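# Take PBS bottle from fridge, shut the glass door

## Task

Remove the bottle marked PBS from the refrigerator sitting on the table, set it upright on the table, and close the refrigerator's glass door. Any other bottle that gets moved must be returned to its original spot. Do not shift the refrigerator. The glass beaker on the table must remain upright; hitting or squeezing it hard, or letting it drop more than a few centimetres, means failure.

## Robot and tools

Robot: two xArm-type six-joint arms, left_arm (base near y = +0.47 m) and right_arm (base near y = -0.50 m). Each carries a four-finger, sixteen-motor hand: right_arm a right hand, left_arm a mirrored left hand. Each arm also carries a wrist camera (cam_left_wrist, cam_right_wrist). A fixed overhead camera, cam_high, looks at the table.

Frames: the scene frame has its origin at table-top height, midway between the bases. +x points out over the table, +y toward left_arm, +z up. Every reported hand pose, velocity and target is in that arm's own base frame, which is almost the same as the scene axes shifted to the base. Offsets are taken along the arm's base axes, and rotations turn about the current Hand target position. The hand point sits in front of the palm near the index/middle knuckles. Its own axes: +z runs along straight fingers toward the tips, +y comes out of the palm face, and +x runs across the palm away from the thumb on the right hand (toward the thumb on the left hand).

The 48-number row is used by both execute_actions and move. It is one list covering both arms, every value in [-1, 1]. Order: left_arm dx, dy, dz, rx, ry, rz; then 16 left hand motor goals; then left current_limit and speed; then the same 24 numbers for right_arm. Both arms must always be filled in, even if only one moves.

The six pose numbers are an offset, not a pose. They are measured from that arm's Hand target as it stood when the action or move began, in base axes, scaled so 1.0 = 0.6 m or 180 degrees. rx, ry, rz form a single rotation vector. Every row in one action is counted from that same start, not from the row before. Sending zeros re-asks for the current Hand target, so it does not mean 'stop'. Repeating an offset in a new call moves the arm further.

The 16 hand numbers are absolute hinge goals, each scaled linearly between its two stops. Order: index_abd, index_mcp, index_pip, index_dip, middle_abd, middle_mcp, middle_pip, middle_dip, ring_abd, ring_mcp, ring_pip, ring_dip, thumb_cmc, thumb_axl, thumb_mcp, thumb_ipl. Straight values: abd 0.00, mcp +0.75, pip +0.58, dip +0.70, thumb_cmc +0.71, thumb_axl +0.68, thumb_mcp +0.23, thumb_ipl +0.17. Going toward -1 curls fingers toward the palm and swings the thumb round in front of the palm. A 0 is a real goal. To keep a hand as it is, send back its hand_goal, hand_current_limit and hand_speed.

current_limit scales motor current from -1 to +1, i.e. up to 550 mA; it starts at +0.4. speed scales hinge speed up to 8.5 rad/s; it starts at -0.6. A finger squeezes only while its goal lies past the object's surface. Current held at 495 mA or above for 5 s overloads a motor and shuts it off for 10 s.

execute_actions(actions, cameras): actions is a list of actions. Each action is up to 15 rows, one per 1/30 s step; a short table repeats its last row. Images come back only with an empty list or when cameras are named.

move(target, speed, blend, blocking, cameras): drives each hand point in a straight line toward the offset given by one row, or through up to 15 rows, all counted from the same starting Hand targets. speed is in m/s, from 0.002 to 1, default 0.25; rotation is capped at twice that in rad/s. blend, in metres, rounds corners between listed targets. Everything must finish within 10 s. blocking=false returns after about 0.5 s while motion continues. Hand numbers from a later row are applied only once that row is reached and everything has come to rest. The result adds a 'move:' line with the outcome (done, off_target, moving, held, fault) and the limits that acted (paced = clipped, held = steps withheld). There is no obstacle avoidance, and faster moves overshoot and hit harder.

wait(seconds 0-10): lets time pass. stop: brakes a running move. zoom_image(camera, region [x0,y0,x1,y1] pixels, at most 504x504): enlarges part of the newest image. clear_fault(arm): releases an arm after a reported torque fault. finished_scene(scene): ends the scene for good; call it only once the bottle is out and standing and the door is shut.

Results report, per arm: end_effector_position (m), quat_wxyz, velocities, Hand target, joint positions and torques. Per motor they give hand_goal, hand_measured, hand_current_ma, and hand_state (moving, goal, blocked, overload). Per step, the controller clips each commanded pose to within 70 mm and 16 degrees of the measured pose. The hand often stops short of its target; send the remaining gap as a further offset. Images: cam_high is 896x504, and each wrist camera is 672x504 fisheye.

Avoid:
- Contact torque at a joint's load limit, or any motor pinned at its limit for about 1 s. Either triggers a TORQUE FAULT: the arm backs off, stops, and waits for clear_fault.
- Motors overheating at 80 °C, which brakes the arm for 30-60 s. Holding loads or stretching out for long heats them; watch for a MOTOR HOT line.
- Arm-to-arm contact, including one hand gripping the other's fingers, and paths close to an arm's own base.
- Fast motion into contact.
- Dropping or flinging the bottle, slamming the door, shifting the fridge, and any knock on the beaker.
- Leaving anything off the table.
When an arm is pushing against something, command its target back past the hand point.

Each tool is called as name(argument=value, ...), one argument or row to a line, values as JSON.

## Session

execute_actions(
  actions=[],
  cameras=["all"],
)

Scene clock: 0.00 s.
left_arm: end_effector_position=(+0.3070, -0.4602, +0.1910) hand_goal=(+0.000, +0.754, +0.576, +0.696, +0.000, +0.754, +0.576, +0.696, +0.000, +0.754, +0.576, +0.696, +0.714, +0.678, +0.226, +0.168) hand_measured=(+0.000, +0.754, +0.576, +0.696, +0.000, +0.754, +0.576, +0.696, +0.000, +0.754, +0.576, +0.696, +0.714, +0.678, +0.226, +0.168) hand_current_ma=(+0, +0, +0, +0, +0, +0, +0, +0, +0, +0, +0, +0, +0, +0, +0, +0) hand_state=(goal, goal, goal, goal, goal, goal, goal, goal, goal, goal, goal, goal, goal, goal, goal, goal) hand_current_limit=0.40 hand_speed=-0.60 end_effector_quat_wxyz=(+0.706, +0.048, +0.666, -0.236) | right_arm: end_effector_position=(+0.5185, +0.1770, +0.1745) hand_goal=(+0.000, +0.754, +0.576, +0.696, +0.000, +0.754, +0.576, +0.696, +0.000, +0.754, +0.576, +0.696, +0.714, +0.678, +0.226, +0.168) hand_measured=(+0.000, +0.754, +0.576, +0.696, +0.000, +0.754, +0.576, +0.696, +0.000, +0.754, +0.576, +0.696, +0.714, +0.678, +0.226, +0.168) hand_current_ma=(+0, +0, +0, +0, +0, +0, +0, +0, +0, +0, +0, +0, +0, +0, +0, +0) hand_state=(goal, goal, goal, goal, goal, goal, goal, goal, goal, goal, goal, goal, goal, goal, goal, goal) hand_current_limit=0.40 hand_speed=-0.60 end_effector_quat_wxyz=(+0.570, +0.006, +0.821, +0.024)
Joint positions: left_arm=[-1.412 -0.819 -0.857 2.127 -1.658 2.922] | right_arm=[0.274 -0.664 -0.498 0.228 1.375 0.09]
Joint velocities: within noise
Joint torques (N m): no reading
Hand target: left_arm +0.3070, -0.4602, +0.1910; +0.706, +0.048, +0.666, -0.236 | right_arm +0.5185, +0.1770, +0.1745; +0.570, +0.006, +0.821, +0.024
camera_calibration:
cam_left_wrist: T_world_to_cam=[[-0.276719, -0.379699, 0.882754, -0.291502], [-0.914551, -0.177943, -0.363225, 0.199123], [0.294996, -0.907835, -0.298014, -0.334088], [0, 0, 0, 1]] pos_world=[0.199999, -0.378547, 0.230088]
cam_right_wrist: T_world_to_cam=[[0.204408, 0.60268, 0.771359, -0.325165], [-0.584969, -0.556613, 0.589909, 0.243449], [0.784875, -0.571803, 0.238773, -0.224433], [0, 0, 0, 1]] pos_world=[0.385028, 0.203145, 0.160795]

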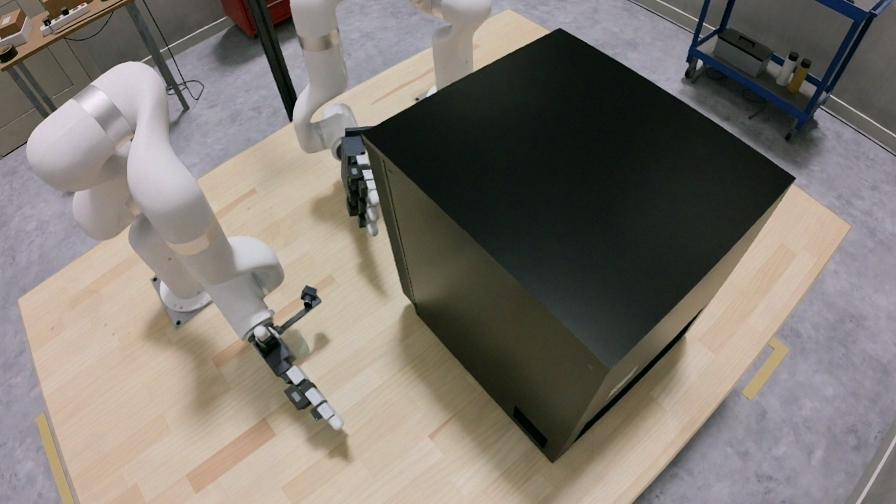

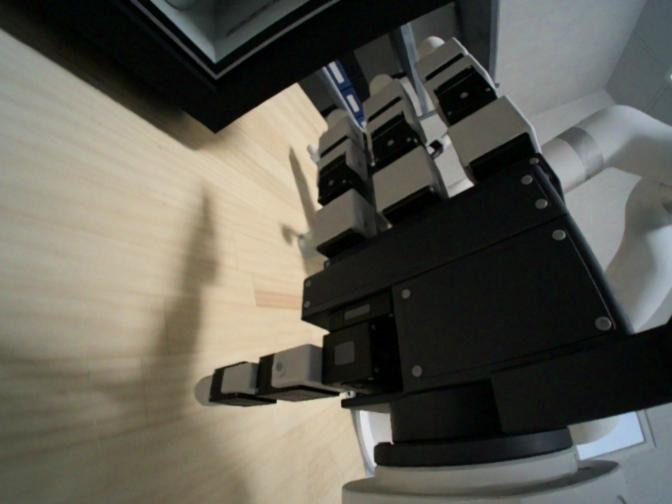

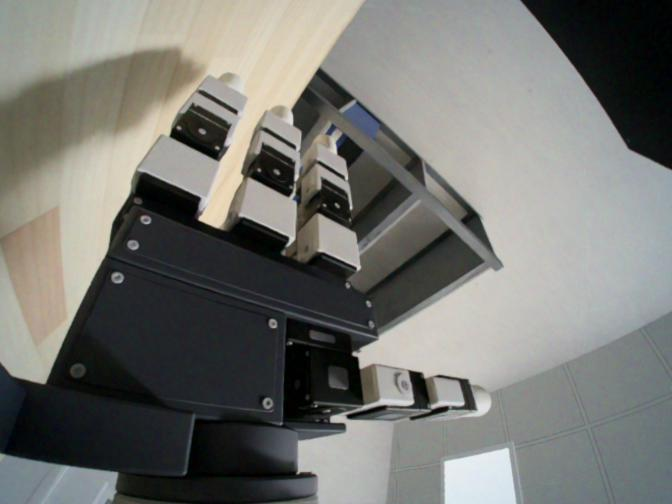

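zoom_image(
  camera="cam_high",
  region=[220, 270, 380, 450],
)

zoom_image(
  camera="cam_left_wrist",
  region=[230, 80, 480, 300],
)

zoom_image(
  camera="cam_high",
  region=[330, 90, 450, 330],
)

Scaled by 2.800 from the camera's 896x504 image, which has a finer 1280x720 frame.

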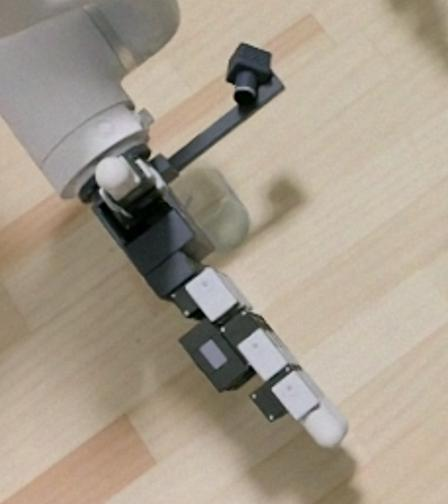

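Scaled by 2.016 from the camera's 672x504 image, which has a finer 960x720 frame.

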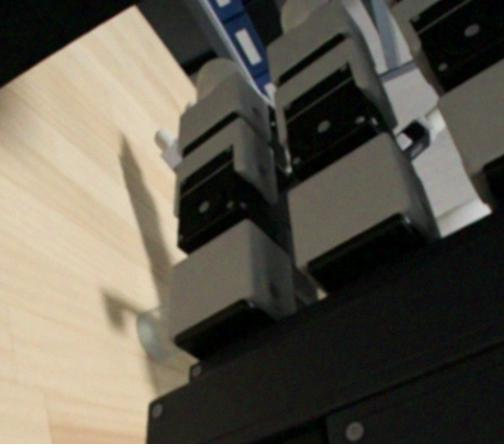

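Scaled by 2.100 from the camera's 896x504 image, which has a finer 1280x720 frame.

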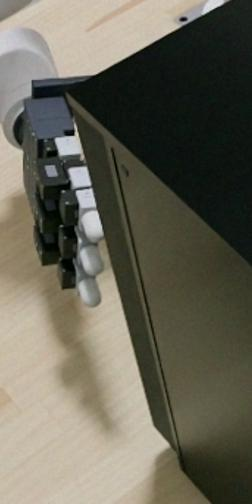

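move(
  target=[
    [-0.012,0.08,0.12,0.023,-0.015,-0.11, 0,0.754,0.576,0.696,0,0.754,0.576,0.696,0,0.754,0.576,0.696,-0.571,0.678,0.393,-0.643,0.4,-0.6, 0,0,0.283,0,0,0, 0,0.3425,-0.007,-0.246,0,0.3425,-0.007,-0.246,0,0.3425,-0.007,-0.246,0.714,0.678,0,-0.643,0.5,-0.6],
    [-0.012,0.217,0.182,0.077,-0.05,-0.368, 0,0.754,0.576,0.696,0,0.754,0.576,0.696,0,0.754,0.576,0.696,-0.571,0.678,0.393,-0.643,0.4,-0.6, -0.181,0.055,0.284,-0.0135,-0.1133,-0.0083, 0,0.3425,-0.007,-0.246,0,0.3425,-0.007,-0.246,0,0.3425,-0.007,-0.246,0.714,0.678,0,-0.643,0.5,-0.6],
  ],
  speed=[0.25,0.4],
  blend=[0.03,0],
  cameras=["cam_high"],
)

Scene clock: 9.63 s.
left_arm: end_effector_position=(+0.2998, -0.3300, +0.3002) hand_goal=(+0.000, +0.754, +0.576, +0.696, +0.000, +0.754, +0.576, +0.696, +0.000, +0.754, +0.576, +0.696, -0.570, +0.678, +0.394, -0.642) hand_measured=(+0.002, +0.752, +0.576, +0.696, +0.002, +0.752, +0.576, +0.696, +0.002, +0.752, +0.576, +0.696, -0.550, +0.678, +0.392, -0.640) hand_current_ma=(+0, -1, +0, +0, +0, -1, +0, +0, +0, -1, +0, +0, +21, +0, -1, +1) hand_state=(goal, goal, goal, goal, goal, goal, goal, goal, goal, goal, goal, goal, goal, goal, goal, goal) hand_current_limit=0.40 hand_speed=-0.60 end_effector_quat_wxyz=(+0.499, +0.500, +0.500, -0.500) | right_arm: end_effector_position=(+0.4099, +0.2100, +0.3449) hand_goal=(+0.000, +0.342, -0.006, -0.246, +0.000, +0.342, -0.006, -0.246, +0.000, +0.342, -0.006, -0.246, +0.714, +0.678, +0.000, -0.642) hand_measured=(-0.002, +0.344, -0.004, -0.244, -0.002, +0.344, -0.004, -0.244, -0.002, +0.344, -0.004, -0.244, +0.714, +0.678, -0.002, -0.640) hand_current_ma=(-1, +1, +1, +1, -1, +1, +2, +1, -1, +1, +2, +2, +0, +0, -1, +1) hand_state=(goal, goal, goal, goal, goal, goal, goal, goal, goal, goal, goal, goal, goal, goal, goal, goal) hand_current_limit=0.50 hand_speed=-0.60 end_effector_quat_wxyz=(+0.706, +0.001, +0.708, +0.000)
Joint positions: left_arm=[-0.473 -0.21 -0.234 4.24 -1.559 3.119] | right_arm=[0.583 -0.189 -0.199 0.584 1.56 -0.004]
Joint torques (N m): left_arm=[1.86 3.81 -9.39 1.02 -0.71 -0.06] | right_arm=[2.66 14.77 -5.84 1.19 2 0.86]
Hand target: left_arm +0.2998, -0.3300, +0.3002; +0.499, +0.500, +0.500, -0.500 | right_arm +0.4099, +0.2100, +0.3449; +0.706, +0.001, +0.708, +0.000
Off the commanded pose: left_arm 0.000 m, 0 deg | right_arm 0.000 m, 0 deg.
move: done
Images, in order (width x height): cam_high 896x504.

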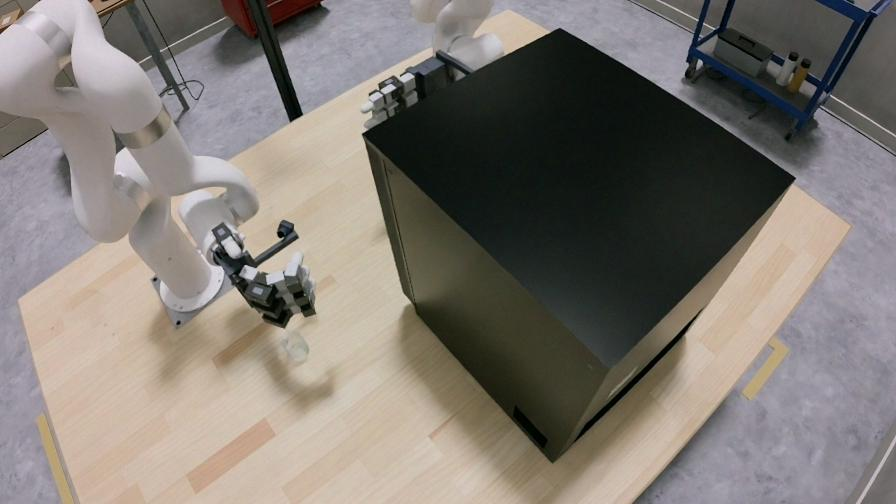

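move(
  target=[
    [-0.04,0.15,0,0,-0.611,0, 0,0.754,0.576,0.696,0,0.754,0.576,0.696,0,0.754,0.576,0.696,-0.571,0.678,0.393,-0.643,0.4,-0.6, -0.25,0.277,0,0,0,0.25, 0,0.3425,-0.007,-0.246,0,0.3425,-0.007,-0.246,0,0.3425,-0.007,-0.246,0.714,0.678,0,-0.643,0.5,-0.6],
    [-0.04,0.15,0,0,-0.611,0, 0,0.754,0.576,0.696,0,0.754,0.576,0.696,0,0.754,0.576,0.696,-0.571,0.678,0.393,-0.643,0.4,-0.6, -0.558,0.333,0,0,0,0.5, 0,0.3425,-0.007,-0.246,0,0.3425,-0.007,-0.246,0,0.3425,-0.007,-0.246,0.714,0.678,0,-0.643,0.5,-0.6],
  ],
  speed=[0.4,0.4],
  blend=[0.03,0],
  cameras=["cam_high","cam_left_wrist"],
)

Scene clock: 14.10 s.
left_arm: end_effector_position=(+0.2758, -0.2400, +0.3002) hand_goal=(+0.000, +0.754, +0.576, +0.696, +0.000, +0.754, +0.576, +0.696, +0.000, +0.754, +0.576, +0.696, -0.570, +0.678, +0.394, -0.642) hand_measured=(+0.002, +0.762, +0.576, +0.696, +0.002, +0.762, +0.576, +0.696, +0.002, +0.762, +0.576, +0.696, -0.570, +0.678, +0.392, -0.640) hand_current_ma=(+0, +5, +0, +0, +0, +6, +0, +0, +0, +6, +0, +0, +0, +0, -1, +0) hand_state=(goal, goal, goal, goal, goal, goal, goal, goal, goal, goal, goal, goal, goal, goal, goal, goal) hand_current_limit=0.40 hand_speed=-0.60 end_effector_quat_wxyz=(+0.696, +0.697, -0.122, +0.123) | right_arm: end_effector_position=(+0.0752, +0.4098, +0.3449) hand_goal=(+0.000, +0.342, -0.006, -0.246, +0.000, +0.342, -0.006, -0.246, +0.000, +0.342, -0.006, -0.246, +0.714, +0.678, +0.000, -0.642) hand_measured=(-0.002, +0.344, -0.004, -0.244, -0.002, +0.344, -0.004, -0.244, -0.002, +0.344, -0.004, -0.244, +0.714, +0.678, -0.002, -0.640) hand_current_ma=(-1, +1, +1, +1, -1, +1, +2, +1, -1, +1, +2, +2, +0, +0, -1, +1) hand_state=(goal, goal, goal, goal, goal, goal, goal, goal, goal, goal, goal, goal, goal, goal, goal, goal) hand_current_limit=0.50 hand_speed=-0.60 end_effector_quat_wxyz=(+0.499, -0.500, +0.501, +0.500)
Joint positions: left_arm=[-0.07 -0.697 -0.433 4.643 -1.589 5.324] | right_arm=[0.87 -0.224 -0.251 -0.7 1.548 0.019]
Joint torques (N m): left_arm=[2.66 8.93 -4.35 1.78 -3.28 0.4] | right_arm=[1.72 16.29 -11.7 -1.87 0.26 0.86]
Hand target: left_arm +0.2758, -0.2400, +0.3002; +0.696, +0.697, -0.122, +0.123 | right_arm +0.0751, +0.4098, +0.3449; +0.499, -0.500, +0.501, +0.500
Off the commanded pose: left_arm 0.000 m, 0 deg | right_arm 0.000 m, 0 deg.
move: done
camera_calibration:
cam_left_wrist: T_world_to_cam=[[-0.476784, 0.013993, -0.878909, 0.365573], [0.519408, 0.811132, -0.26885, 0.0629855], [0.709149, -0.584696, -0.394002, -0.100316], [0, 0, 0, 1]] pos_world=[0.212723, -0.114859, 0.298714]
Images, in order (width x height): cam_high 896x504, cam_left_wrist 672x504.

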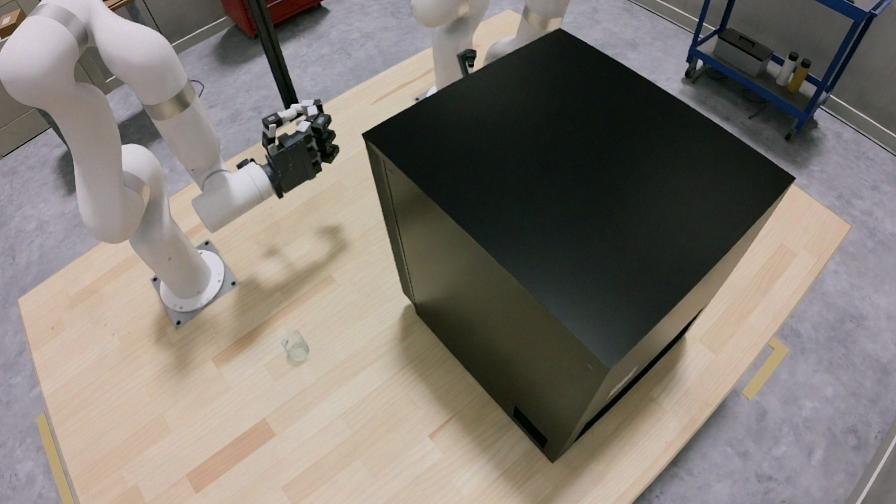

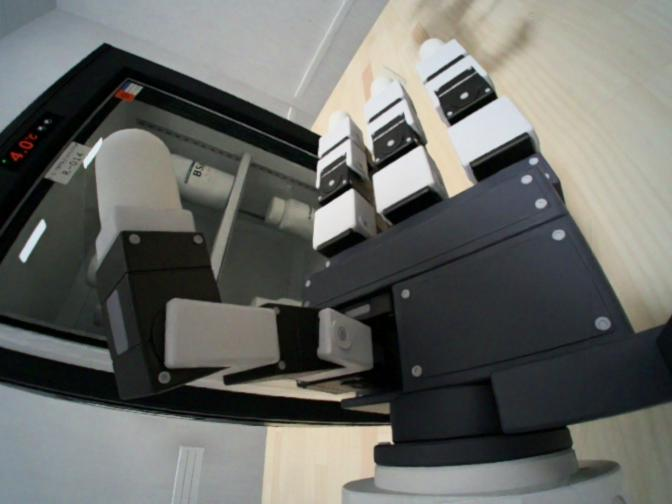

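zoom_image(
  camera="cam_left_wrist",
  region=[0, 20, 340, 440],
)

zoom_image(
  camera="cam_high",
  region=[340, 110, 460, 330],
)

Scaled by 1.200 from the camera's 672x504 image, which has a finer 960x720 frame.

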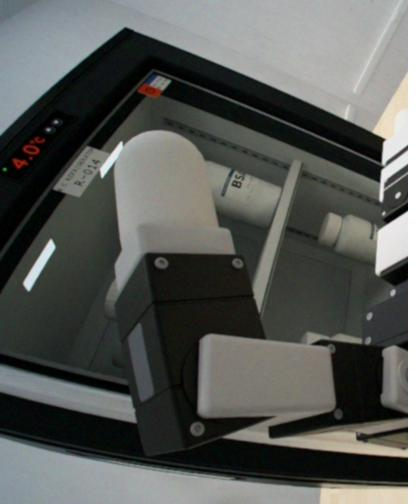

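Scaled by 2.291 from the camera's 896x504 image, which has a finer 1280x720 frame.

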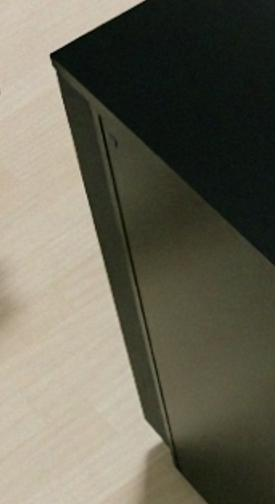

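move(
  target=[
    [0,0,0,0,0,0, 0,0.754,0.576,0.696,0,0.754,0.576,0.696,0,0.754,0.576,0.696,0.714,0.678,0.0,-0.643,0.4,-0.6, 0.145,0.025,0.092,0.3849,0.3849,0.3849, 0,0.3425,-0.007,-0.246,0,0.3425,-0.007,-0.246,0,0.3425,-0.007,-0.246,0.714,0.678,0,-0.643,0.5,-0.6],
    [0,0,0,0,0,0, 0,0.754,0.576,0.696,0,0.754,0.576,0.696,0,0.754,0.576,0.696,0.714,0.678,0.0,-0.643,0.4,-0.6, 0.145,0.025,-0.075,0.3849,0.3849,0.3849, 0,0.3425,-0.007,-0.246,0,0.3425,-0.007,-0.246,0,0.3425,-0.007,-0.246,0.714,0.678,0,-0.643,0.5,-0.6],
  ],
  speed=[0.4,0.3],
  blend=[0.02,0],
  cameras=["cam_high","cam_left_wrist","cam_right_wrist"],
)

Scene clock: 16.40 s.
left_arm: end_effector_position=(+0.2758, -0.2400, +0.3002) hand_goal=(+0.000, +0.754, +0.576, +0.696, +0.000, +0.754, +0.576, +0.696, +0.000, +0.754, +0.576, +0.696, +0.714, +0.678, +0.000, -0.642) hand_measured=(+0.002, +0.762, +0.576, +0.696, +0.002, +0.762, +0.576, +0.696, +0.002, +0.762, +0.576, +0.696, +0.718, +0.678, +0.000, -0.642) hand_current_ma=(+0, +5, +0, +0, +0, +6, +0, +0, +0, +6, +0, +0, +3, +0, +0, +0) hand_state=(goal, goal, goal, goal, goal, goal, goal, goal, goal, goal, goal, goal, goal, goal, goal, goal) hand_current_limit=0.40 hand_speed=-0.60 end_effector_quat_wxyz=(+0.696, +0.697, -0.122, +0.123) | right_arm: end_effector_position=(+0.1044, +0.4142, +0.3624) hand_goal=(+0.000, +0.342, -0.006, -0.246, +0.000, +0.342, -0.006, -0.246, +0.000, +0.342, -0.006, -0.246, +0.714, +0.678, +0.000, -0.642) hand_measured=(-0.002, +0.344, -0.004, -0.244, -0.002, +0.344, -0.004, -0.244, -0.002, +0.344, -0.004, -0.244, +0.716, +0.678, -0.002, -0.640) hand_current_ma=(-1, +1, +1, +1, -1, +1, +1, +1, -1, +1, +1, +1, +1, +0, -1, +1) hand_state=(goal, goal, goal, goal, goal, goal, goal, goal, goal, goal, goal, goal, goal, goal, goal, goal) hand_current_limit=0.50 hand_speed=-0.60 end_effector_quat_wxyz=(+0.371, -0.374, +0.375, +0.763)
Joint positions: left_arm=[-0.07 -0.697 -0.433 4.643 -1.589 5.324] | right_arm=[0.867 -0.705 -0.597 -1.085 2.078 0.229]
Joint torques (N m): left_arm=[2.37 8.71 -3.83 1.34 -3.26 0.24] | right_arm=[-1.22 62.29 -3.31 0.46 0.18 -0.38]
Hand target: left_arm +0.2758, -0.2400, +0.3002; +0.696, +0.697, -0.122, +0.123 | right_arm +0.1044, +0.4142, +0.3624; +0.371, -0.374, +0.375, +0.763 (not the last commanded pose)
Off the commanded pose: left_arm 0.000 m, 0 deg | right_arm 0.086 m, 81 deg.
move: held (right_arm; a check stopped the path); path passed 0 of 2 targets; limits=held
pose unreachable (right arm): on one or more control steps of this call, first in action 0 (counted from 0), this arm could not follow its commanded pose, so it was not sent that pose on those steps. It may still have moved: this result reports where it is.
cause: moving toward the commanded pose would bring two parts of the arm too close to each other (joints 5 (wrist pitch) and 6 (wrist roll) lie between them).
camera_calibration:
cam_left_wrist: T_world_to_cam=[[-0.476784, 0.013993, -0.878909, 0.365573], [0.519408, 0.811132, -0.26885, 0.0629855], [0.709149, -0.584696, -0.394002, -0.100316], [0, 0, 0, 1]] pos_world=[0.212723, -0.114859, 0.298714]
cam_right_wrist: T_world_to_cam=[[-0.176449, -0.551255, 0.815465, -0.0266705], [0.828242, -0.530805, -0.179611, 0.143022], [0.531865, 0.643711, 0.550233, -0.398547], [0, 0, 0, 1]] pos_world=[0.0888107, 0.317764, 0.266731]

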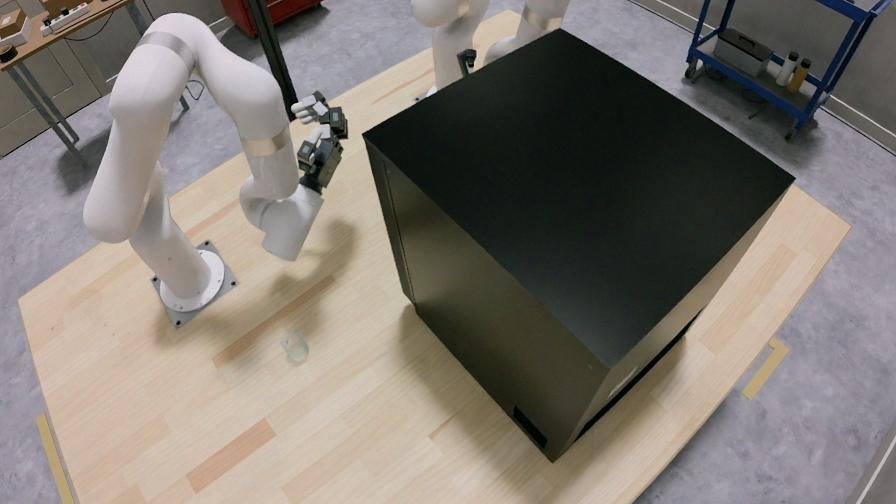

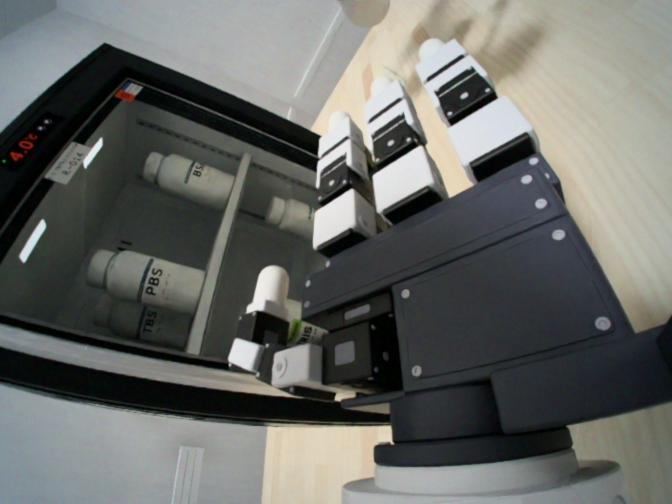

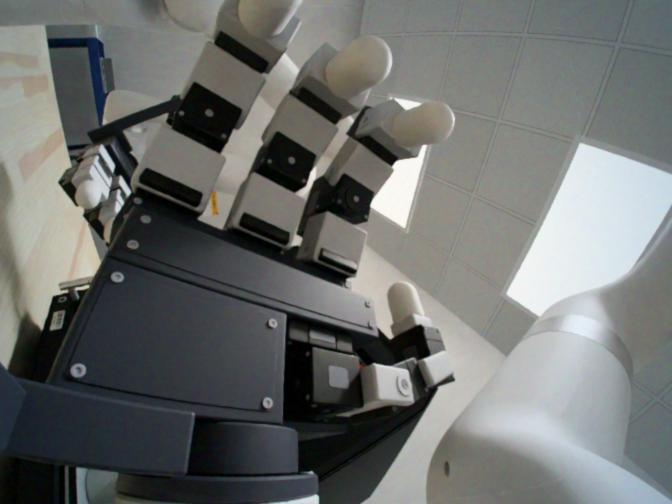

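zoom_image(
  camera="cam_left_wrist",
  region=[0, 20, 360, 440],
)

move(
  target=[
    [0,0,0,0,0,0, 0,0.754,0.576,0.696,0,0.754,0.576,0.696,0,0.754,0.576,0.696,0.714,0.678,0.0,-0.643,0.4,-0.6, -0.0487,-0.0073,-0.0292,-0.125,-0.1277,-0.127, 0,0.3425,-0.007,-0.246,0,0.3425,-0.007,-0.246,0,0.3425,-0.007,-0.246,0.714,0.678,0,-0.643,0.5,-0.6],
    [0,0,0,0,0,0, 0,0.754,0.576,0.696,0,0.754,0.576,0.696,0,0.754,0.576,0.696,0.714,0.678,0.0,-0.643,0.4,-0.6, 0.096,0.018,0.0627,-0.187,0.359,-0.0015, 0,0.3425,-0.007,-0.246,0,0.3425,-0.007,-0.246,0,0.3425,-0.007,-0.246,0.714,0.678,0,-0.643,0.5,-0.6],
    [0,0,0,0,0,0, 0,0.754,0.576,0.696,0,0.754,0.576,0.696,0,0.754,0.576,0.696,0.714,0.678,0.0,-0.643,0.4,-0.6, 0.096,0.018,-0.1,-0.187,0.359,-0.0015, 0,0.3425,-0.007,-0.246,0,0.3425,-0.007,-0.246,0,0.3425,-0.007,-0.246,0.714,0.678,0,-0.643,0.5,-0.6],
  ],
  speed=[0.4,0.3,0.3],
  blend=[0.01,0.02,0],
  cameras=["cam_right_wrist"],
)

Scaled by 1.200 from the camera's 672x504 image, which has a finer 960x720 frame.

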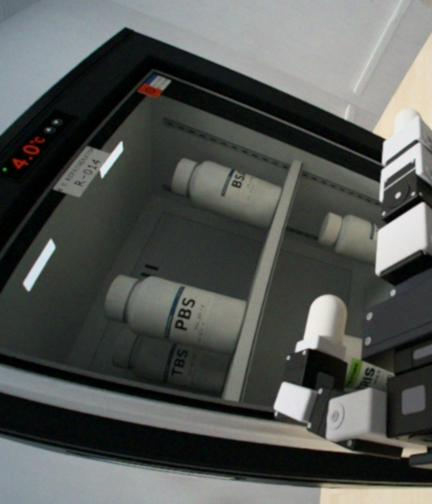

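Scene clock: 22.20 s.
left_arm: end_effector_position=(+0.2758, -0.2400, +0.3002) hand_goal=(+0.000, +0.754, +0.576, +0.696, +0.000, +0.754, +0.576, +0.696, +0.000, +0.754, +0.576, +0.696, +0.714, +0.678, +0.000, -0.642) hand_measured=(+0.002, +0.762, +0.576, +0.696, +0.002, +0.762, +0.576, +0.696, +0.002, +0.762, +0.576, +0.696, +0.718, +0.678, +0.000, -0.642) hand_current_ma=(+0, +5, +0, +0, +0, +6, +0, +0, +0, +6, +0, +0, +3, +0, +0, +0) hand_state=(goal, goal, goal, goal, goal, goal, goal, goal, goal, goal, goal, goal, goal, goal, goal, goal) hand_current_limit=0.40 hand_speed=-0.60 end_effector_quat_wxyz=(+0.696, +0.697, -0.122, +0.123) | right_arm: end_effector_position=(+0.1609, +0.4222, +0.3325) hand_goal=(+0.000, +0.342, -0.006, -0.246, +0.000, +0.342, -0.006, -0.246, +0.000, +0.342, -0.006, -0.246, +0.714, +0.678, +0.000, -0.642) hand_measured=(-0.002, +0.350, -0.004, -0.244, -0.002, +0.352, -0.004, -0.244, -0.002, +0.350, -0.004, -0.244, +0.720, +0.680, -0.002, -0.642) hand_current_ma=(-1, +7, +1, +1, -1, +9, +1, +1, -1, +8, +1, +1, +6, +1, -1, +1) hand_state=(goal, goal, goal, goal, goal, goal, goal, goal, goal, goal, goal, goal, goal, goal, goal, goal) hand_current_limit=0.50 hand_speed=-0.60 end_effector_quat_wxyz=(-0.001, +0.003, +0.713, +0.701)
Joint positions: left_arm=[-0.07 -0.697 -0.433 4.643 -1.589 5.324] | right_arm=[0.972 -0.528 -0.293 -0.607 1.747 1.443]
Joint torques (N m): left_arm=[1.56 9.44 -3.95 -0.06 -3.01 0] | right_arm=[-1.41 51.33 -2.15 0.42 0.28 0.54]
Hand target: left_arm +0.2758, -0.2400, +0.3002; +0.696, +0.697, -0.122, +0.123 | right_arm +0.1609, +0.4222, +0.3325; -0.001, +0.003, +0.713, +0.701 (not the last commanded pose)
Off the commanded pose: left_arm 0.000 m, 0 deg | right_arm 0.030 m, 1 deg.
move: held (right_arm; a check stopped the path); limits=held
pose unreachable (right arm): on one or more control steps of this call, first in action 0 (counted from 0), this arm could not follow its commanded pose, so it was not sent that pose on those steps. It may still have moved: this result reports where it is.
cause: moving toward the commanded pose would bring two parts of the arm too close to each other (joints 5 (wrist pitch) and 6 (wrist roll) lie between them).
camera_calibration:
cam_right_wrist: T_world_to_cam=[[0.773472, -0.0497888, 0.631872, -0.29146], [0.362921, -0.782524, -0.505909, 0.384772], [0.519644, 0.620626, -0.587191, -0.0274269], [0, 0, 0, 1]] pos_world=[0.100047, 0.303604, 0.36272]
Images, in order (width x height): cam_right_wrist 672x504.

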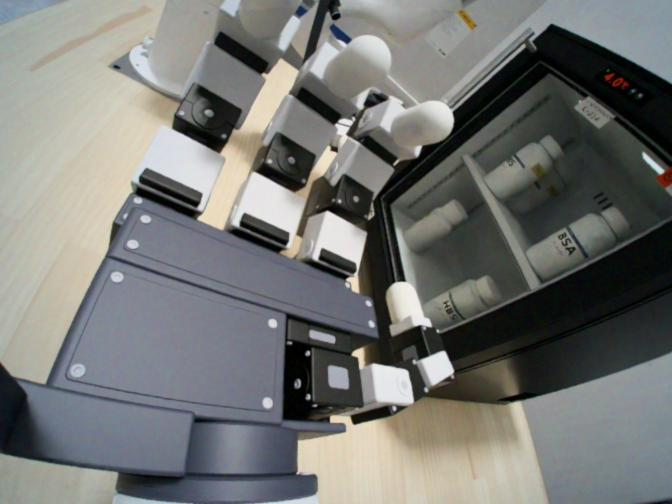

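zoom_image(
  camera="cam_left_wrist",
  region=[60, 310, 220, 430],
)

This scene's latest camera images include none from cam_left_wrist. They are from: cam_right_wrist. cam_left_wrist's image comes with the result of a call that names it in "cameras".

zoom_image(
  camera="cam_right_wrist",
  region=[370, 20, 672, 350],
)

execute_actions(
  actions=[],
  cameras=["cam_left_wrist", "cam_right_wrist"],
)

zoom_image(
  camera="cam_left_wrist",
  region=[0, 280, 200, 440],
)

zoom_image(
  camera="cam_left_wrist",
  region=[80, 130, 330, 380],
)

Scaled by 1.527 from the camera's 672x504 image, which has a finer 960x720 frame.

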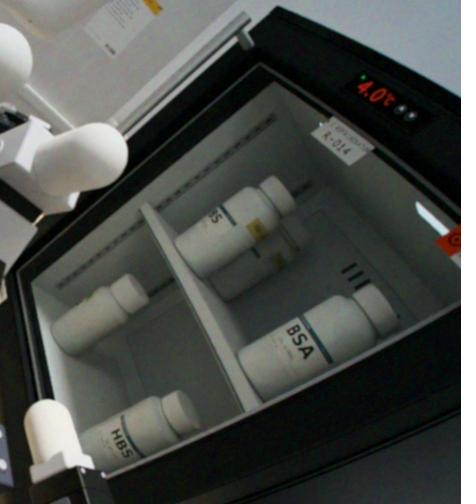

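Scene clock: 24.23 s.
left_arm: end_effector_position=(+0.2758, -0.2400, +0.3002) hand_goal=(+0.000, +0.754, +0.576, +0.696, +0.000, +0.754, +0.576, +0.696, +0.000, +0.754, +0.576, +0.696, +0.714, +0.678, +0.000, -0.642) hand_measured=(+0.002, +0.762, +0.576, +0.696, +0.002, +0.762, +0.576, +0.696, +0.002, +0.762, +0.576, +0.696, +0.718, +0.678, +0.000, -0.642) hand_current_ma=(+0, +5, +0, +0, +0, +6, +0, +0, +0, +6, +0, +0, +3, +0, +0, +0) hand_state=(goal, goal, goal, goal, goal, goal, goal, goal, goal, goal, goal, goal, goal, goal, goal, goal) hand_current_limit=0.40 hand_speed=-0.60 end_effector_quat_wxyz=(+0.696, +0.697, -0.122, +0.123) | right_arm: end_effector_position=(+0.1609, +0.4222, +0.3325) hand_goal=(+0.000, +0.342, -0.006, -0.246, +0.000, +0.342, -0.006, -0.246, +0.000, +0.342, -0.006, -0.246, +0.714, +0.678, +0.000, -0.642) hand_measured=(-0.002, +0.350, -0.004, -0.244, -0.002, +0.352, -0.004, -0.244, -0.002, +0.350, -0.004, -0.244, +0.720, +0.680, -0.002, -0.642) hand_current_ma=(-1, +7, +1, +1, -1, +9, +1, +1, -1, +8, +1, +1, +6, +1, -1, +1) hand_state=(goal, goal, goal, goal, goal, goal, goal, goal, goal, goal, goal, goal, goal, goal, goal, goal) hand_current_limit=0.50 hand_speed=-0.60 end_effector_quat_wxyz=(-0.001, +0.003, +0.713, +0.701)
Joint positions: left_arm=[-0.07 -0.697 -0.433 4.643 -1.589 5.324] | right_arm=[0.972 -0.528 -0.293 -0.607 1.747 1.443]
Joint velocities: within noise
Joint torques (N m): left_arm=[2.12 9.51 -3.81 -0.31 -2.96 0] | right_arm=[-1.34 50.6 -2.24 0.23 0.18 0.54]
Hand target: left_arm +0.2758, -0.2400, +0.3002; +0.696, +0.697, -0.122, +0.123 | right_arm +0.1609, +0.4222, +0.3325; -0.001, +0.003, +0.713, +0.701 (not the last commanded pose)
Off the commanded pose: left_arm 0.000 m, 0 deg | right_arm 0.030 m, 1 deg.
camera_calibration:
cam_left_wrist: T_world_to_cam=[[-0.476809, 0.0139534, -0.878896, 0.365569], [0.519385, 0.811132, -0.268893, 0.0630034], [0.709149, -0.584696, -0.394002, -0.100316], [0, 0, 0, 1]] pos_world=[0.212723, -0.114859, 0.298714]
cam_right_wrist: T_world_to_cam=[[0.773444, -0.0498301, 0.631903, -0.291456], [0.362983, -0.782444, -0.505989, 0.38477], [0.519642, 0.620724, -0.587089, -0.0274928], [0, 0, 0, 1]] pos_world=[0.100046, 0.303603, 0.36272]
Images, in order (width x height): cam_left_wrist 672x504, cam_right_wrist 672x504.

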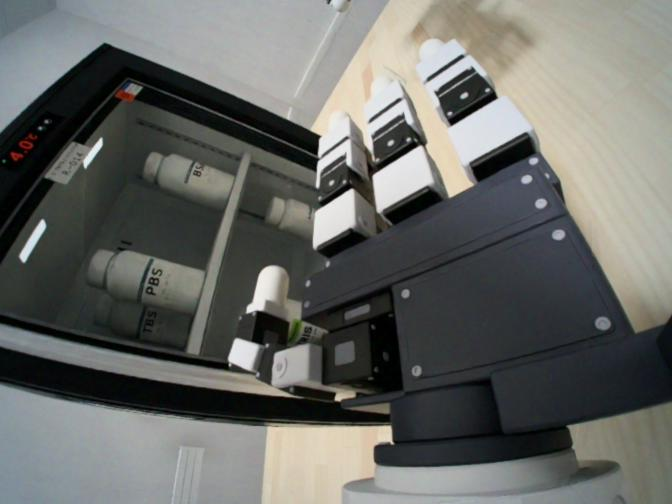

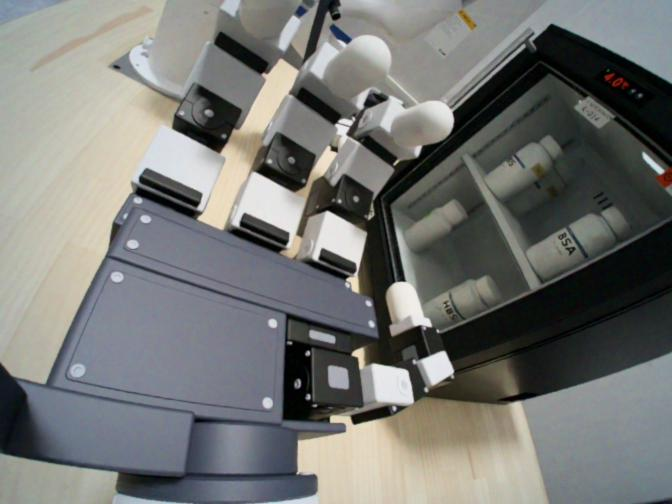

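Scaled by 2.520 from the camera's 672x504 image, which has a finer 960x720 frame.

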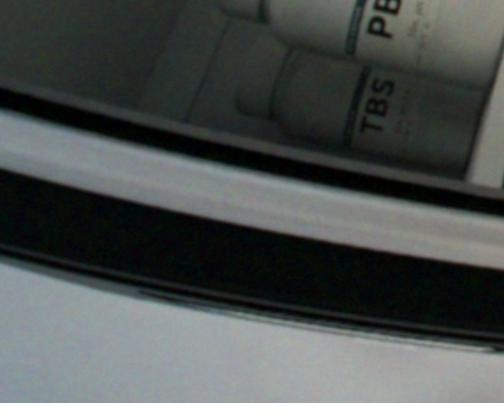

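Scaled by 2.016 from the camera's 672x504 image, which has a finer 960x720 frame.

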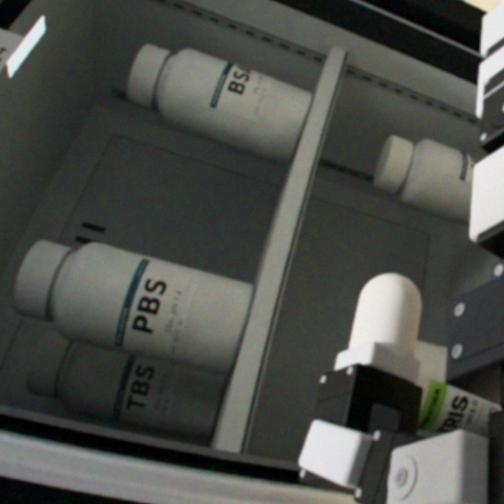

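move(
  target=[0.237,0.1772,0,0,0.611,0, 0,0.754,0.576,0.696,0,0.754,0.576,0.696,0,0.754,0.576,0.696,-0.571,0.678,0.393,-0.643,0.4,-0.6, 0,0,0,0,0,0, 0,0.3425,-0.007,-0.246,0,0.3425,-0.007,-0.246,0,0.3425,-0.007,-0.246,0.714,0.678,0,-0.643,0.5,-0.6],
  speed=0.4,
  cameras=["cam_left_wrist"],
)

Scene clock: 28.70 s.
left_arm: end_effector_position=(+0.4180, -0.1337, +0.3002) hand_goal=(+0.000, +0.754, +0.576, +0.696, +0.000, +0.754, +0.576, +0.696, +0.000, +0.754, +0.576, +0.696, -0.570, +0.678, +0.394, -0.642) hand_measured=(+0.002, +0.756, +0.576, +0.696, +0.002, +0.756, +0.576, +0.696, +0.002, +0.756, +0.576, +0.696, -0.562, +0.678, +0.392, -0.642) hand_current_ma=(+0, +1, +0, +0, +0, +1, +0, +0, +0, +1, +0, +0, +6, +0, -1, +0) hand_state=(goal, goal, goal, goal, goal, goal, goal, goal, goal, goal, goal, goal, goal, goal, goal, goal) hand_current_limit=0.40 hand_speed=-0.60 end_effector_quat_wxyz=(+0.499, +0.500, +0.500, -0.500) | right_arm: end_effector_position=(+0.1609, +0.4222, +0.3325) hand_goal=(+0.000, +0.342, -0.006, -0.246, +0.000, +0.342, -0.006, -0.246, +0.000, +0.342, -0.006, -0.246, +0.714, +0.678, +0.000, -0.642) hand_measured=(-0.002, +0.350, -0.004, -0.244, -0.002, +0.352, -0.004, -0.244, -0.002, +0.350, -0.004, -0.244, +0.720, +0.680, -0.002, -0.642) hand_current_ma=(-1, +7, +1, +1, -1, +9, +1, +1, -1, +8, +1, +1, +6, +1, -1, +1) hand_state=(goal, goal, goal, goal, goal, goal, goal, goal, goal, goal, goal, goal, goal, goal, goal, goal) hand_current_limit=0.50 hand_speed=-0.60 end_effector_quat_wxyz=(-0.001, +0.003, +0.713, +0.701)
Joint positions: left_arm=[0.254 -0.373 -0.498 4.965 -1.601 3.019] | right_arm=[0.972 -0.528 -0.293 -0.607 1.747 1.443]
Joint torques (N m): left_arm=[2.94 22.93 -10.22 0.56 -2.78 -0.09] | right_arm=[-0.91 50.04 -1.62 0.76 0.27 0.4]
Hand target: left_arm +0.4180, -0.1337, +0.3002; +0.499, +0.500, +0.500, -0.500 | right_arm +0.1609, +0.4222, +0.3325; -0.001, +0.003, +0.713, +0.701
Off the commanded pose: left_arm 0.000 m, 0 deg | right_arm 0.000 m, 0 deg.
move: done
camera_calibration:
cam_left_wrist: T_world_to_cam=[[-0.663107, 0.0140443, 0.748393, 0.021253], [-0.430137, 0.811108, -0.396341, 0.338125], [-0.612594, -0.584728, -0.53181, 0.454904], [0, 0, 0, 1]] pos_world=[0.438205, -0.00855939, 0.36003]
Images, in order (width x height): cam_left_wrist 672x504.

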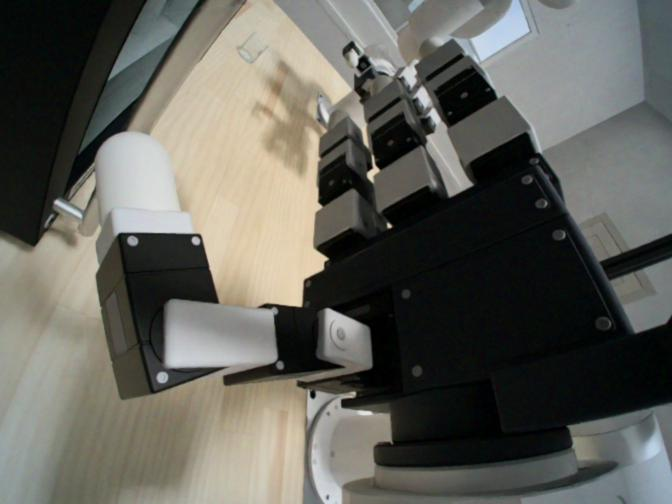

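move(
  target=[
    [0.145,0,0,0,0,-0.0092, 0,0.754,0.576,0.696,0,0.754,0.576,0.696,0,0.754,0.576,0.696,-0.571,0.678,0.393,-0.643,0.4,-0.6, 0,0,0,0,0,0, 0,0.3425,-0.007,-0.246,0,0.3425,-0.007,-0.246,0,0.3425,-0.007,-0.246,0.714,0.678,0,-0.643,0.5,-0.6],
    [0.1767,0,0,0,0,-0.0092, 0,0.754,0.576,0.696,0,0.754,0.576,0.696,0,0.754,0.576,0.696,-0.571,0.678,0.393,-0.643,0.4,-0.6, 0,0,0,0,0,0, 0,0.3425,-0.007,-0.246,0,0.3425,-0.007,-0.246,0,0.3425,-0.007,-0.246,0.714,0.678,0,-0.643,0.5,-0.6],
  ],
  speed=[0.2,0.03],
  cameras=["cam_left_wrist"],
)

Scene clock: 31.70 s.
left_arm: end_effector_position=(+0.5240, -0.1337, +0.3002) hand_goal=(+0.000, +0.754, +0.576, +0.696, +0.000, +0.754, +0.576, +0.696, +0.000, +0.754, +0.576, +0.696, -0.570, +0.678, +0.394, -0.642) hand_measured=(+0.002, +0.816, +0.574, +0.696, +0.002, +0.820, +0.574, +0.696, +0.002, +0.826, +0.572, +0.696, -0.562, +0.678, +0.392, -0.642) hand_current_ma=(+0, +135, -1, +0, +0, +153, -1, +0, +0, +171, -1, +0, +6, +0, -1, +0) hand_state=(goal, blocked, goal, goal, goal, blocked, goal, goal, goal, blocked, goal, goal, goal, goal, goal, goal) hand_current_limit=0.40 hand_speed=-0.60 end_effector_quat_wxyz=(+0.492, +0.507, +0.493, -0.508) | right_arm: end_effector_position=(+0.1609, +0.4222, +0.3325) hand_goal=(+0.000, +0.342, -0.006, -0.246, +0.000, +0.342, -0.006, -0.246, +0.000, +0.342, -0.006, -0.246, +0.714, +0.678, +0.000, -0.642) hand_measured=(-0.002, +0.350, -0.004, -0.244, -0.002, +0.352, -0.004, -0.244, -0.002, +0.350, -0.004, -0.244, +0.720, +0.680, -0.002, -0.642) hand_current_ma=(-1, +7, +1, +1, -1, +9, +1, +1, -1, +8, +1, +1, +6, +1, -1, +1) hand_state=(goal, goal, goal, goal, goal, goal, goal, goal, goal, goal, goal, goal, goal, goal, goal, goal) hand_current_limit=0.50 hand_speed=-0.60 end_effector_quat_wxyz=(-0.001, +0.003, +0.713, +0.701)
Joint positions: left_arm=[0.196 -0.544 -0.799 4.932 -1.627 2.892] | right_arm=[0.972 -0.528 -0.293 -0.607 1.747 1.443]
Joint torques (N m): left_arm=[-3.14 11.4 -19.69 -11.35 0.63 -0.36] | right_arm=[-1.71 51.76 -2.02 0.57 0.31 0.45]
Hand target: left_arm +0.5240, -0.1337, +0.3002; +0.492, +0.507, +0.493, -0.507 | right_arm +0.1609, +0.4222, +0.3325; -0.001, +0.003, +0.713, +0.701
Off the commanded pose: left_arm 0.000 m, 0 deg | right_arm 0.000 m, 0 deg.
move: done
camera_calibration:
cam_left_wrist: T_world_to_cam=[[-0.662343, 0.0333585, 0.748458, 0.093624], [-0.406499, 0.823172, -0.396417, 0.37298], [-0.629334, -0.566811, -0.531662, 0.53088], [0, 0, 0, 1]] pos_world=[0.547728, -0.00924117, 0.36003]
Images, in order (width x height): cam_left_wrist 672x504.

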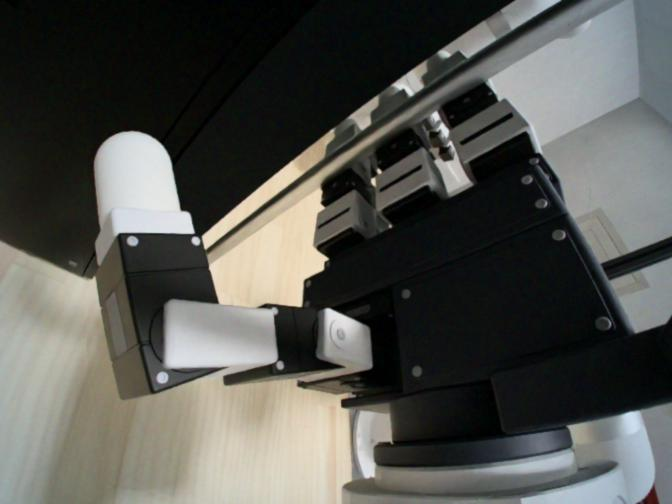

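move(
  target=[
    [-0.2,0,0,0,0,0, 0,0.754,0.576,0.696,0,0.754,0.576,0.696,0,0.754,0.576,0.696,-0.571,0.678,0.393,-0.643,0.4,-0.6, 0,0,0,0,0,0, 0,0.3425,-0.007,-0.246,0,0.3425,-0.007,-0.246,0,0.3425,-0.007,-0.246,0.714,0.678,0,-0.643,0.5,-0.6],
    [-0.32,0.356,0.03,0,0,0.25, 0,0.754,0.576,0.696,0,0.754,0.576,0.696,0,0.754,0.576,0.696,-0.571,0.678,0.393,-0.643,0.4,-0.6, 0,0,0,0,0,0, 0,0.3425,-0.007,-0.246,0,0.3425,-0.007,-0.246,0,0.3425,-0.007,-0.246,0.714,0.678,0,-0.643,0.5,-0.6],
    [-0.457,0.723,0.067,0,0,0.509, 0,0.754,0.576,0.696,0,0.754,0.576,0.696,0,0.754,0.576,0.696,-0.571,0.678,0.393,-0.643,0.4,-0.6, 0.098,0.3,0.04,0,0,0, 0,0.3425,-0.007,-0.246,0,0.3425,-0.007,-0.246,0,0.3425,-0.007,-0.246,0.714,0.678,0,-0.643,0.5,-0.6],
  ],
  speed=[0.25,0.4,0.4],
  blend=[0.03,0.03,0],
  cameras=["cam_left_wrist","cam_right_wrist","cam_high"],
)

Scene clock: 35.23 s.
left_arm: end_effector_position=(+0.2498, +0.3001, +0.3404) hand_goal=(+0.000, +0.754, +0.576, +0.696, +0.000, +0.754, +0.576, +0.696, +0.000, +0.754, +0.576, +0.696, -0.570, +0.678, +0.394, -0.642) hand_measured=(+0.002, +0.756, +0.574, +0.696, +0.002, +0.756, +0.574, +0.696, +0.002, +0.756, +0.574, +0.696, -0.562, +0.678, +0.392, -0.642) hand_current_ma=(+0, +0, -1, +0, +0, +0, -1, +0, +0, +0, -1, +0, +6, +0, -1, +0) hand_state=(goal, goal, goal, goal, goal, goal, goal, goal, goal, goal, goal, goal, goal, goal, goal, goal) hand_current_limit=0.40 hand_speed=-0.60 end_effector_quat_wxyz=(+0.707, +0.000, +0.707, -0.001) | right_arm: end_effector_position=(+0.2197, +0.6022, +0.3565) hand_goal=(+0.000, +0.342, -0.006, -0.246, +0.000, +0.342, -0.006, -0.246, +0.000, +0.342, -0.006, -0.246, +0.714, +0.678, +0.000, -0.642) hand_measured=(-0.002, +0.350, -0.004, -0.244, -0.002, +0.352, -0.004, -0.244, -0.002, +0.350, -0.004, -0.244, +0.720, +0.680, -0.002, -0.642) hand_current_ma=(-1, +7, +1, +1, -1, +9, +1, +1, -1, +8, +1, +1, +6, +1, -1, +1) hand_state=(goal, goal, goal, goal, goal, goal, goal, goal, goal, goal, goal, goal, goal, goal, goal, goal) hand_current_limit=0.50 hand_speed=-0.60 end_effector_quat_wxyz=(-0.001, +0.003, +0.713, +0.701)
Joint positions: left_arm=[1.434 0.024 -0.164 4.579 -1.545 2.954] | right_arm=[1.096 -0.624 -0.745 -0.476 1.445 1.631]
Joint torques (N m): left_arm=[-0.48 1.75 -11.67 -1.75 -0.69 0.24] | right_arm=[4.41 31.6 -13.84 1.79 0.38 0.49]
Hand target: left_arm +0.2498, +0.3001, +0.3404; +0.707, +0.000, +0.707, -0.001 | right_arm +0.2197, +0.6022, +0.3565; -0.001, +0.003, +0.713, +0.701
Off the commanded pose: left_arm 0.000 m, 0 deg | right_arm 0.000 m, 0 deg.
move: done
camera_calibration:
cam_left_wrist: T_world_to_cam=[[-0.0144454, -0.663008, 0.748473, -0.0853962], [-0.811419, -0.429641, -0.396242, 0.397353], [0.584287, -0.613049, -0.531771, 0.336358], [0, 0, 0, 1]] pos_world=[0.124657, 0.320305, 0.400231]
cam_right_wrist: T_world_to_cam=[[0.773439, -0.049828, 0.631909, -0.343138], [0.362947, -0.782493, -0.505939, 0.516342], [0.519674, 0.620662, -0.587126, -0.155587], [0, 0, 0, 1]] pos_world=[0.158846, 0.483503, 0.38672]

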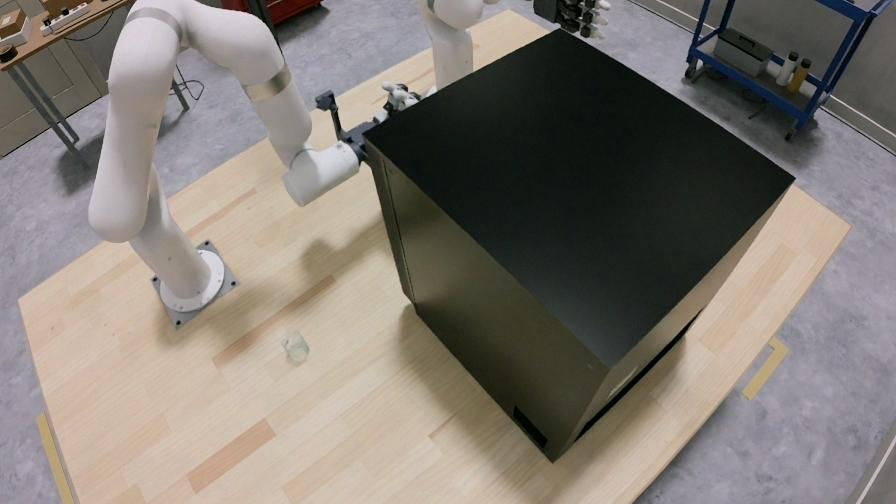

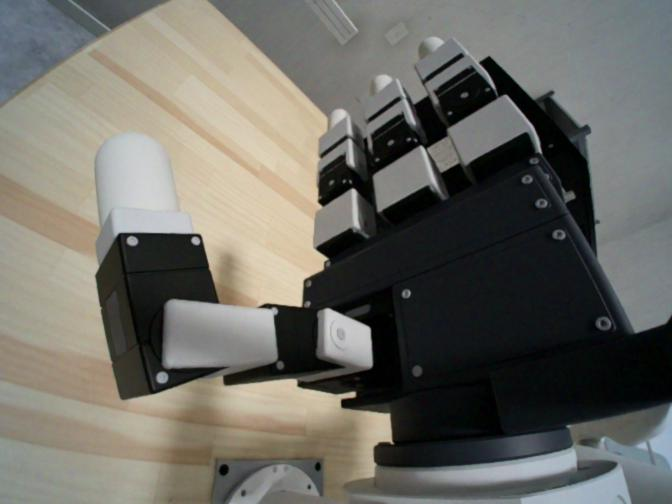

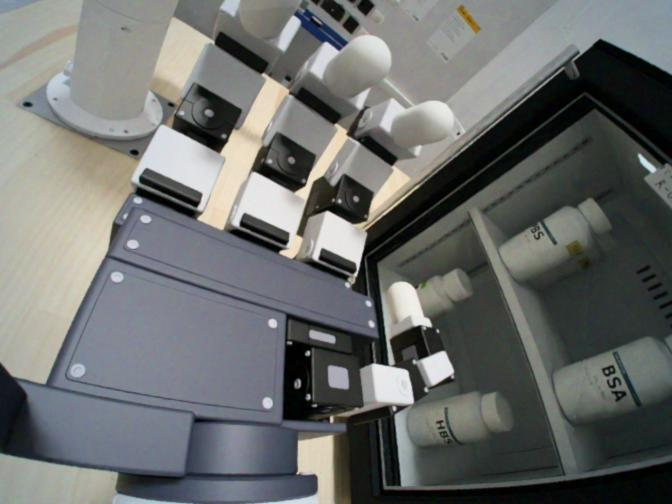

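move(
  target=[
    [0,0,0,0,0,0, 0,0.685,-0.007,0.116,0,0.685,-0.007,0.116,0,0.685,-0.007,0.116,-0.571,0.678,0.393,-0.0486,0.4,-0.6, 0.001,0.129,0.006,0.13,0.4876,-0.13, 0,0.3425,-0.007,-0.246,0,0.3425,-0.007,-0.246,0,0.3425,-0.007,-0.246,0.714,0.678,0,-0.643,0.5,-0.6],
    [0,0,0,0,0,0, 0,0.685,-0.007,0.116,0,0.685,-0.007,0.116,0,0.685,-0.007,0.116,-0.571,0.678,0.393,-0.0486,0.4,-0.6, 0.0505,0.3847,-0.0942,0.13,0.4876,-0.13, 0,0.3425,-0.007,-0.246,0,0.3425,-0.007,-0.246,0,0.3425,-0.007,-0.246,0.714,0.678,0,-0.643,0.5,-0.6],
    [0,0,0,0,0,0, 0,0.685,-0.007,0.116,0,0.685,-0.007,0.116,0,0.685,-0.007,0.116,-0.571,0.678,0.393,-0.0486,0.4,-0.6, 0.2122,0.3847,-0.0942,0.13,0.4876,-0.13, 0,0.3425,-0.007,-0.246,0,0.3425,-0.007,-0.246,0,0.3425,-0.007,-0.246,0.714,0.678,0,-0.643,0.5,-0.6],
  ],
  speed=[0.3,0.25,0.15],
  blend=[0,0.02,0],
  cameras=["cam_right_wrist","cam_left_wrist"],
)

Scene clock: 41.10 s.
left_arm: end_effector_position=(+0.2498, +0.3001, +0.3404) hand_goal=(+0.000, +0.686, -0.006, +0.116, +0.000, +0.686, -0.006, +0.116, +0.000, +0.686, -0.006, +0.116, -0.570, +0.678, +0.394, -0.048) hand_measured=(+0.002, +0.688, -0.004, +0.118, +0.002, +0.688, -0.004, +0.118, +0.002, +0.688, -0.004, +0.118, -0.562, +0.678, +0.392, -0.050) hand_current_ma=(+0, +1, +1, +1, +0, +1, +1, +1, +0, +1, +1, +1, +7, +0, -1, -1) hand_state=(goal, goal, goal, goal, goal, goal, goal, goal, goal, goal, goal, goal, goal, goal, goal, goal) hand_current_limit=0.40 hand_speed=-0.60 end_effector_quat_wxyz=(+0.707, +0.000, +0.707, -0.001) | right_arm: end_effector_position=(+0.3470, +0.8330, +0.3000) hand_goal=(+0.000, +0.342, -0.006, -0.246, +0.000, +0.342, -0.006, -0.246, +0.000, +0.342, -0.006, -0.246, +0.714, +0.678, +0.000, -0.642) hand_measured=(+0.000, +0.342, -0.004, -0.244, +0.000, +0.342, -0.004, -0.244, +0.000, +0.342, -0.004, -0.244, +0.714, +0.680, +0.000, -0.642) hand_current_ma=(+0, +0, +1, +1, +0, +0, +1, +1, +0, +0, +1, +1, +0, +1, +0, +1) hand_state=(goal, goal, goal, goal, goal, goal, goal, goal, goal, goal, goal, goal, goal, goal, goal, goal) hand_current_limit=0.50 hand_speed=-0.60 end_effector_quat_wxyz=(-0.361, +0.611, +0.359, +0.607)
Joint positions: left_arm=[1.434 0.024 -0.164 4.579 -1.545 2.954] | right_arm=[1.331 -0.994 -1.633 0.324 0.955 2.956]
Joint torques (N m): left_arm=[-0.76 2.42 -6.11 -0.17 -1.7 0.17] | right_arm=[-0.6 50.4 -22 -1.97 0.15 0.2]
Hand target: left_arm +0.2498, +0.3001, +0.3404; +0.707, +0.000, +0.707, -0.001 | right_arm +0.3471, +0.8330, +0.3000; -0.361, +0.611, +0.359, +0.607
Off the commanded pose: left_arm 0.000 m, 0 deg | right_arm 0.000 m, 0 deg.
move: done
camera_calibration:
cam_left_wrist: T_world_to_cam=[[-0.0143634, -0.663095, 0.748398, -0.0853482], [-0.811417, -0.429643, -0.396245, 0.397354], [0.584291, -0.612954, -0.531875, 0.336369], [0, 0, 0, 1]] pos_world=[0.124657, 0.320305, 0.40023]
cam_right_wrist: T_world_to_cam=[[0.523246, -0.357845, -0.773408, 0.370701], [-0.82832, -0.426828, -0.362909, 0.696406], [-0.200247, 0.830521, -0.519747, -0.343402], [0, 0, 0, 1]] pos_world=[0.314114, 0.715101, 0.360954]
Images, in order (width x height): cam_left_wrist 672x504, cam_right_wrist 672x504.

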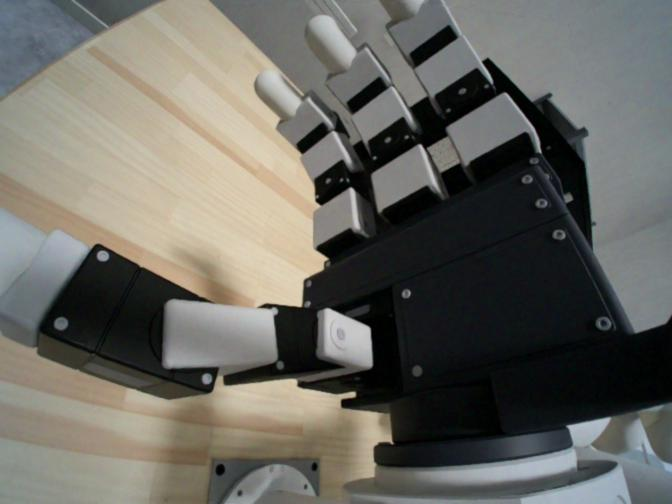

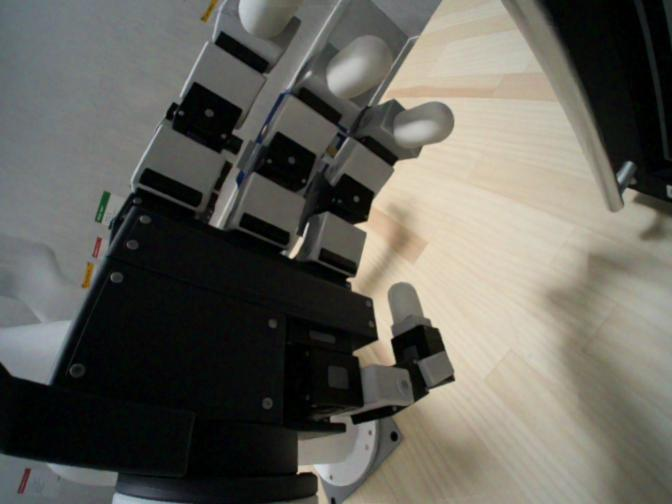

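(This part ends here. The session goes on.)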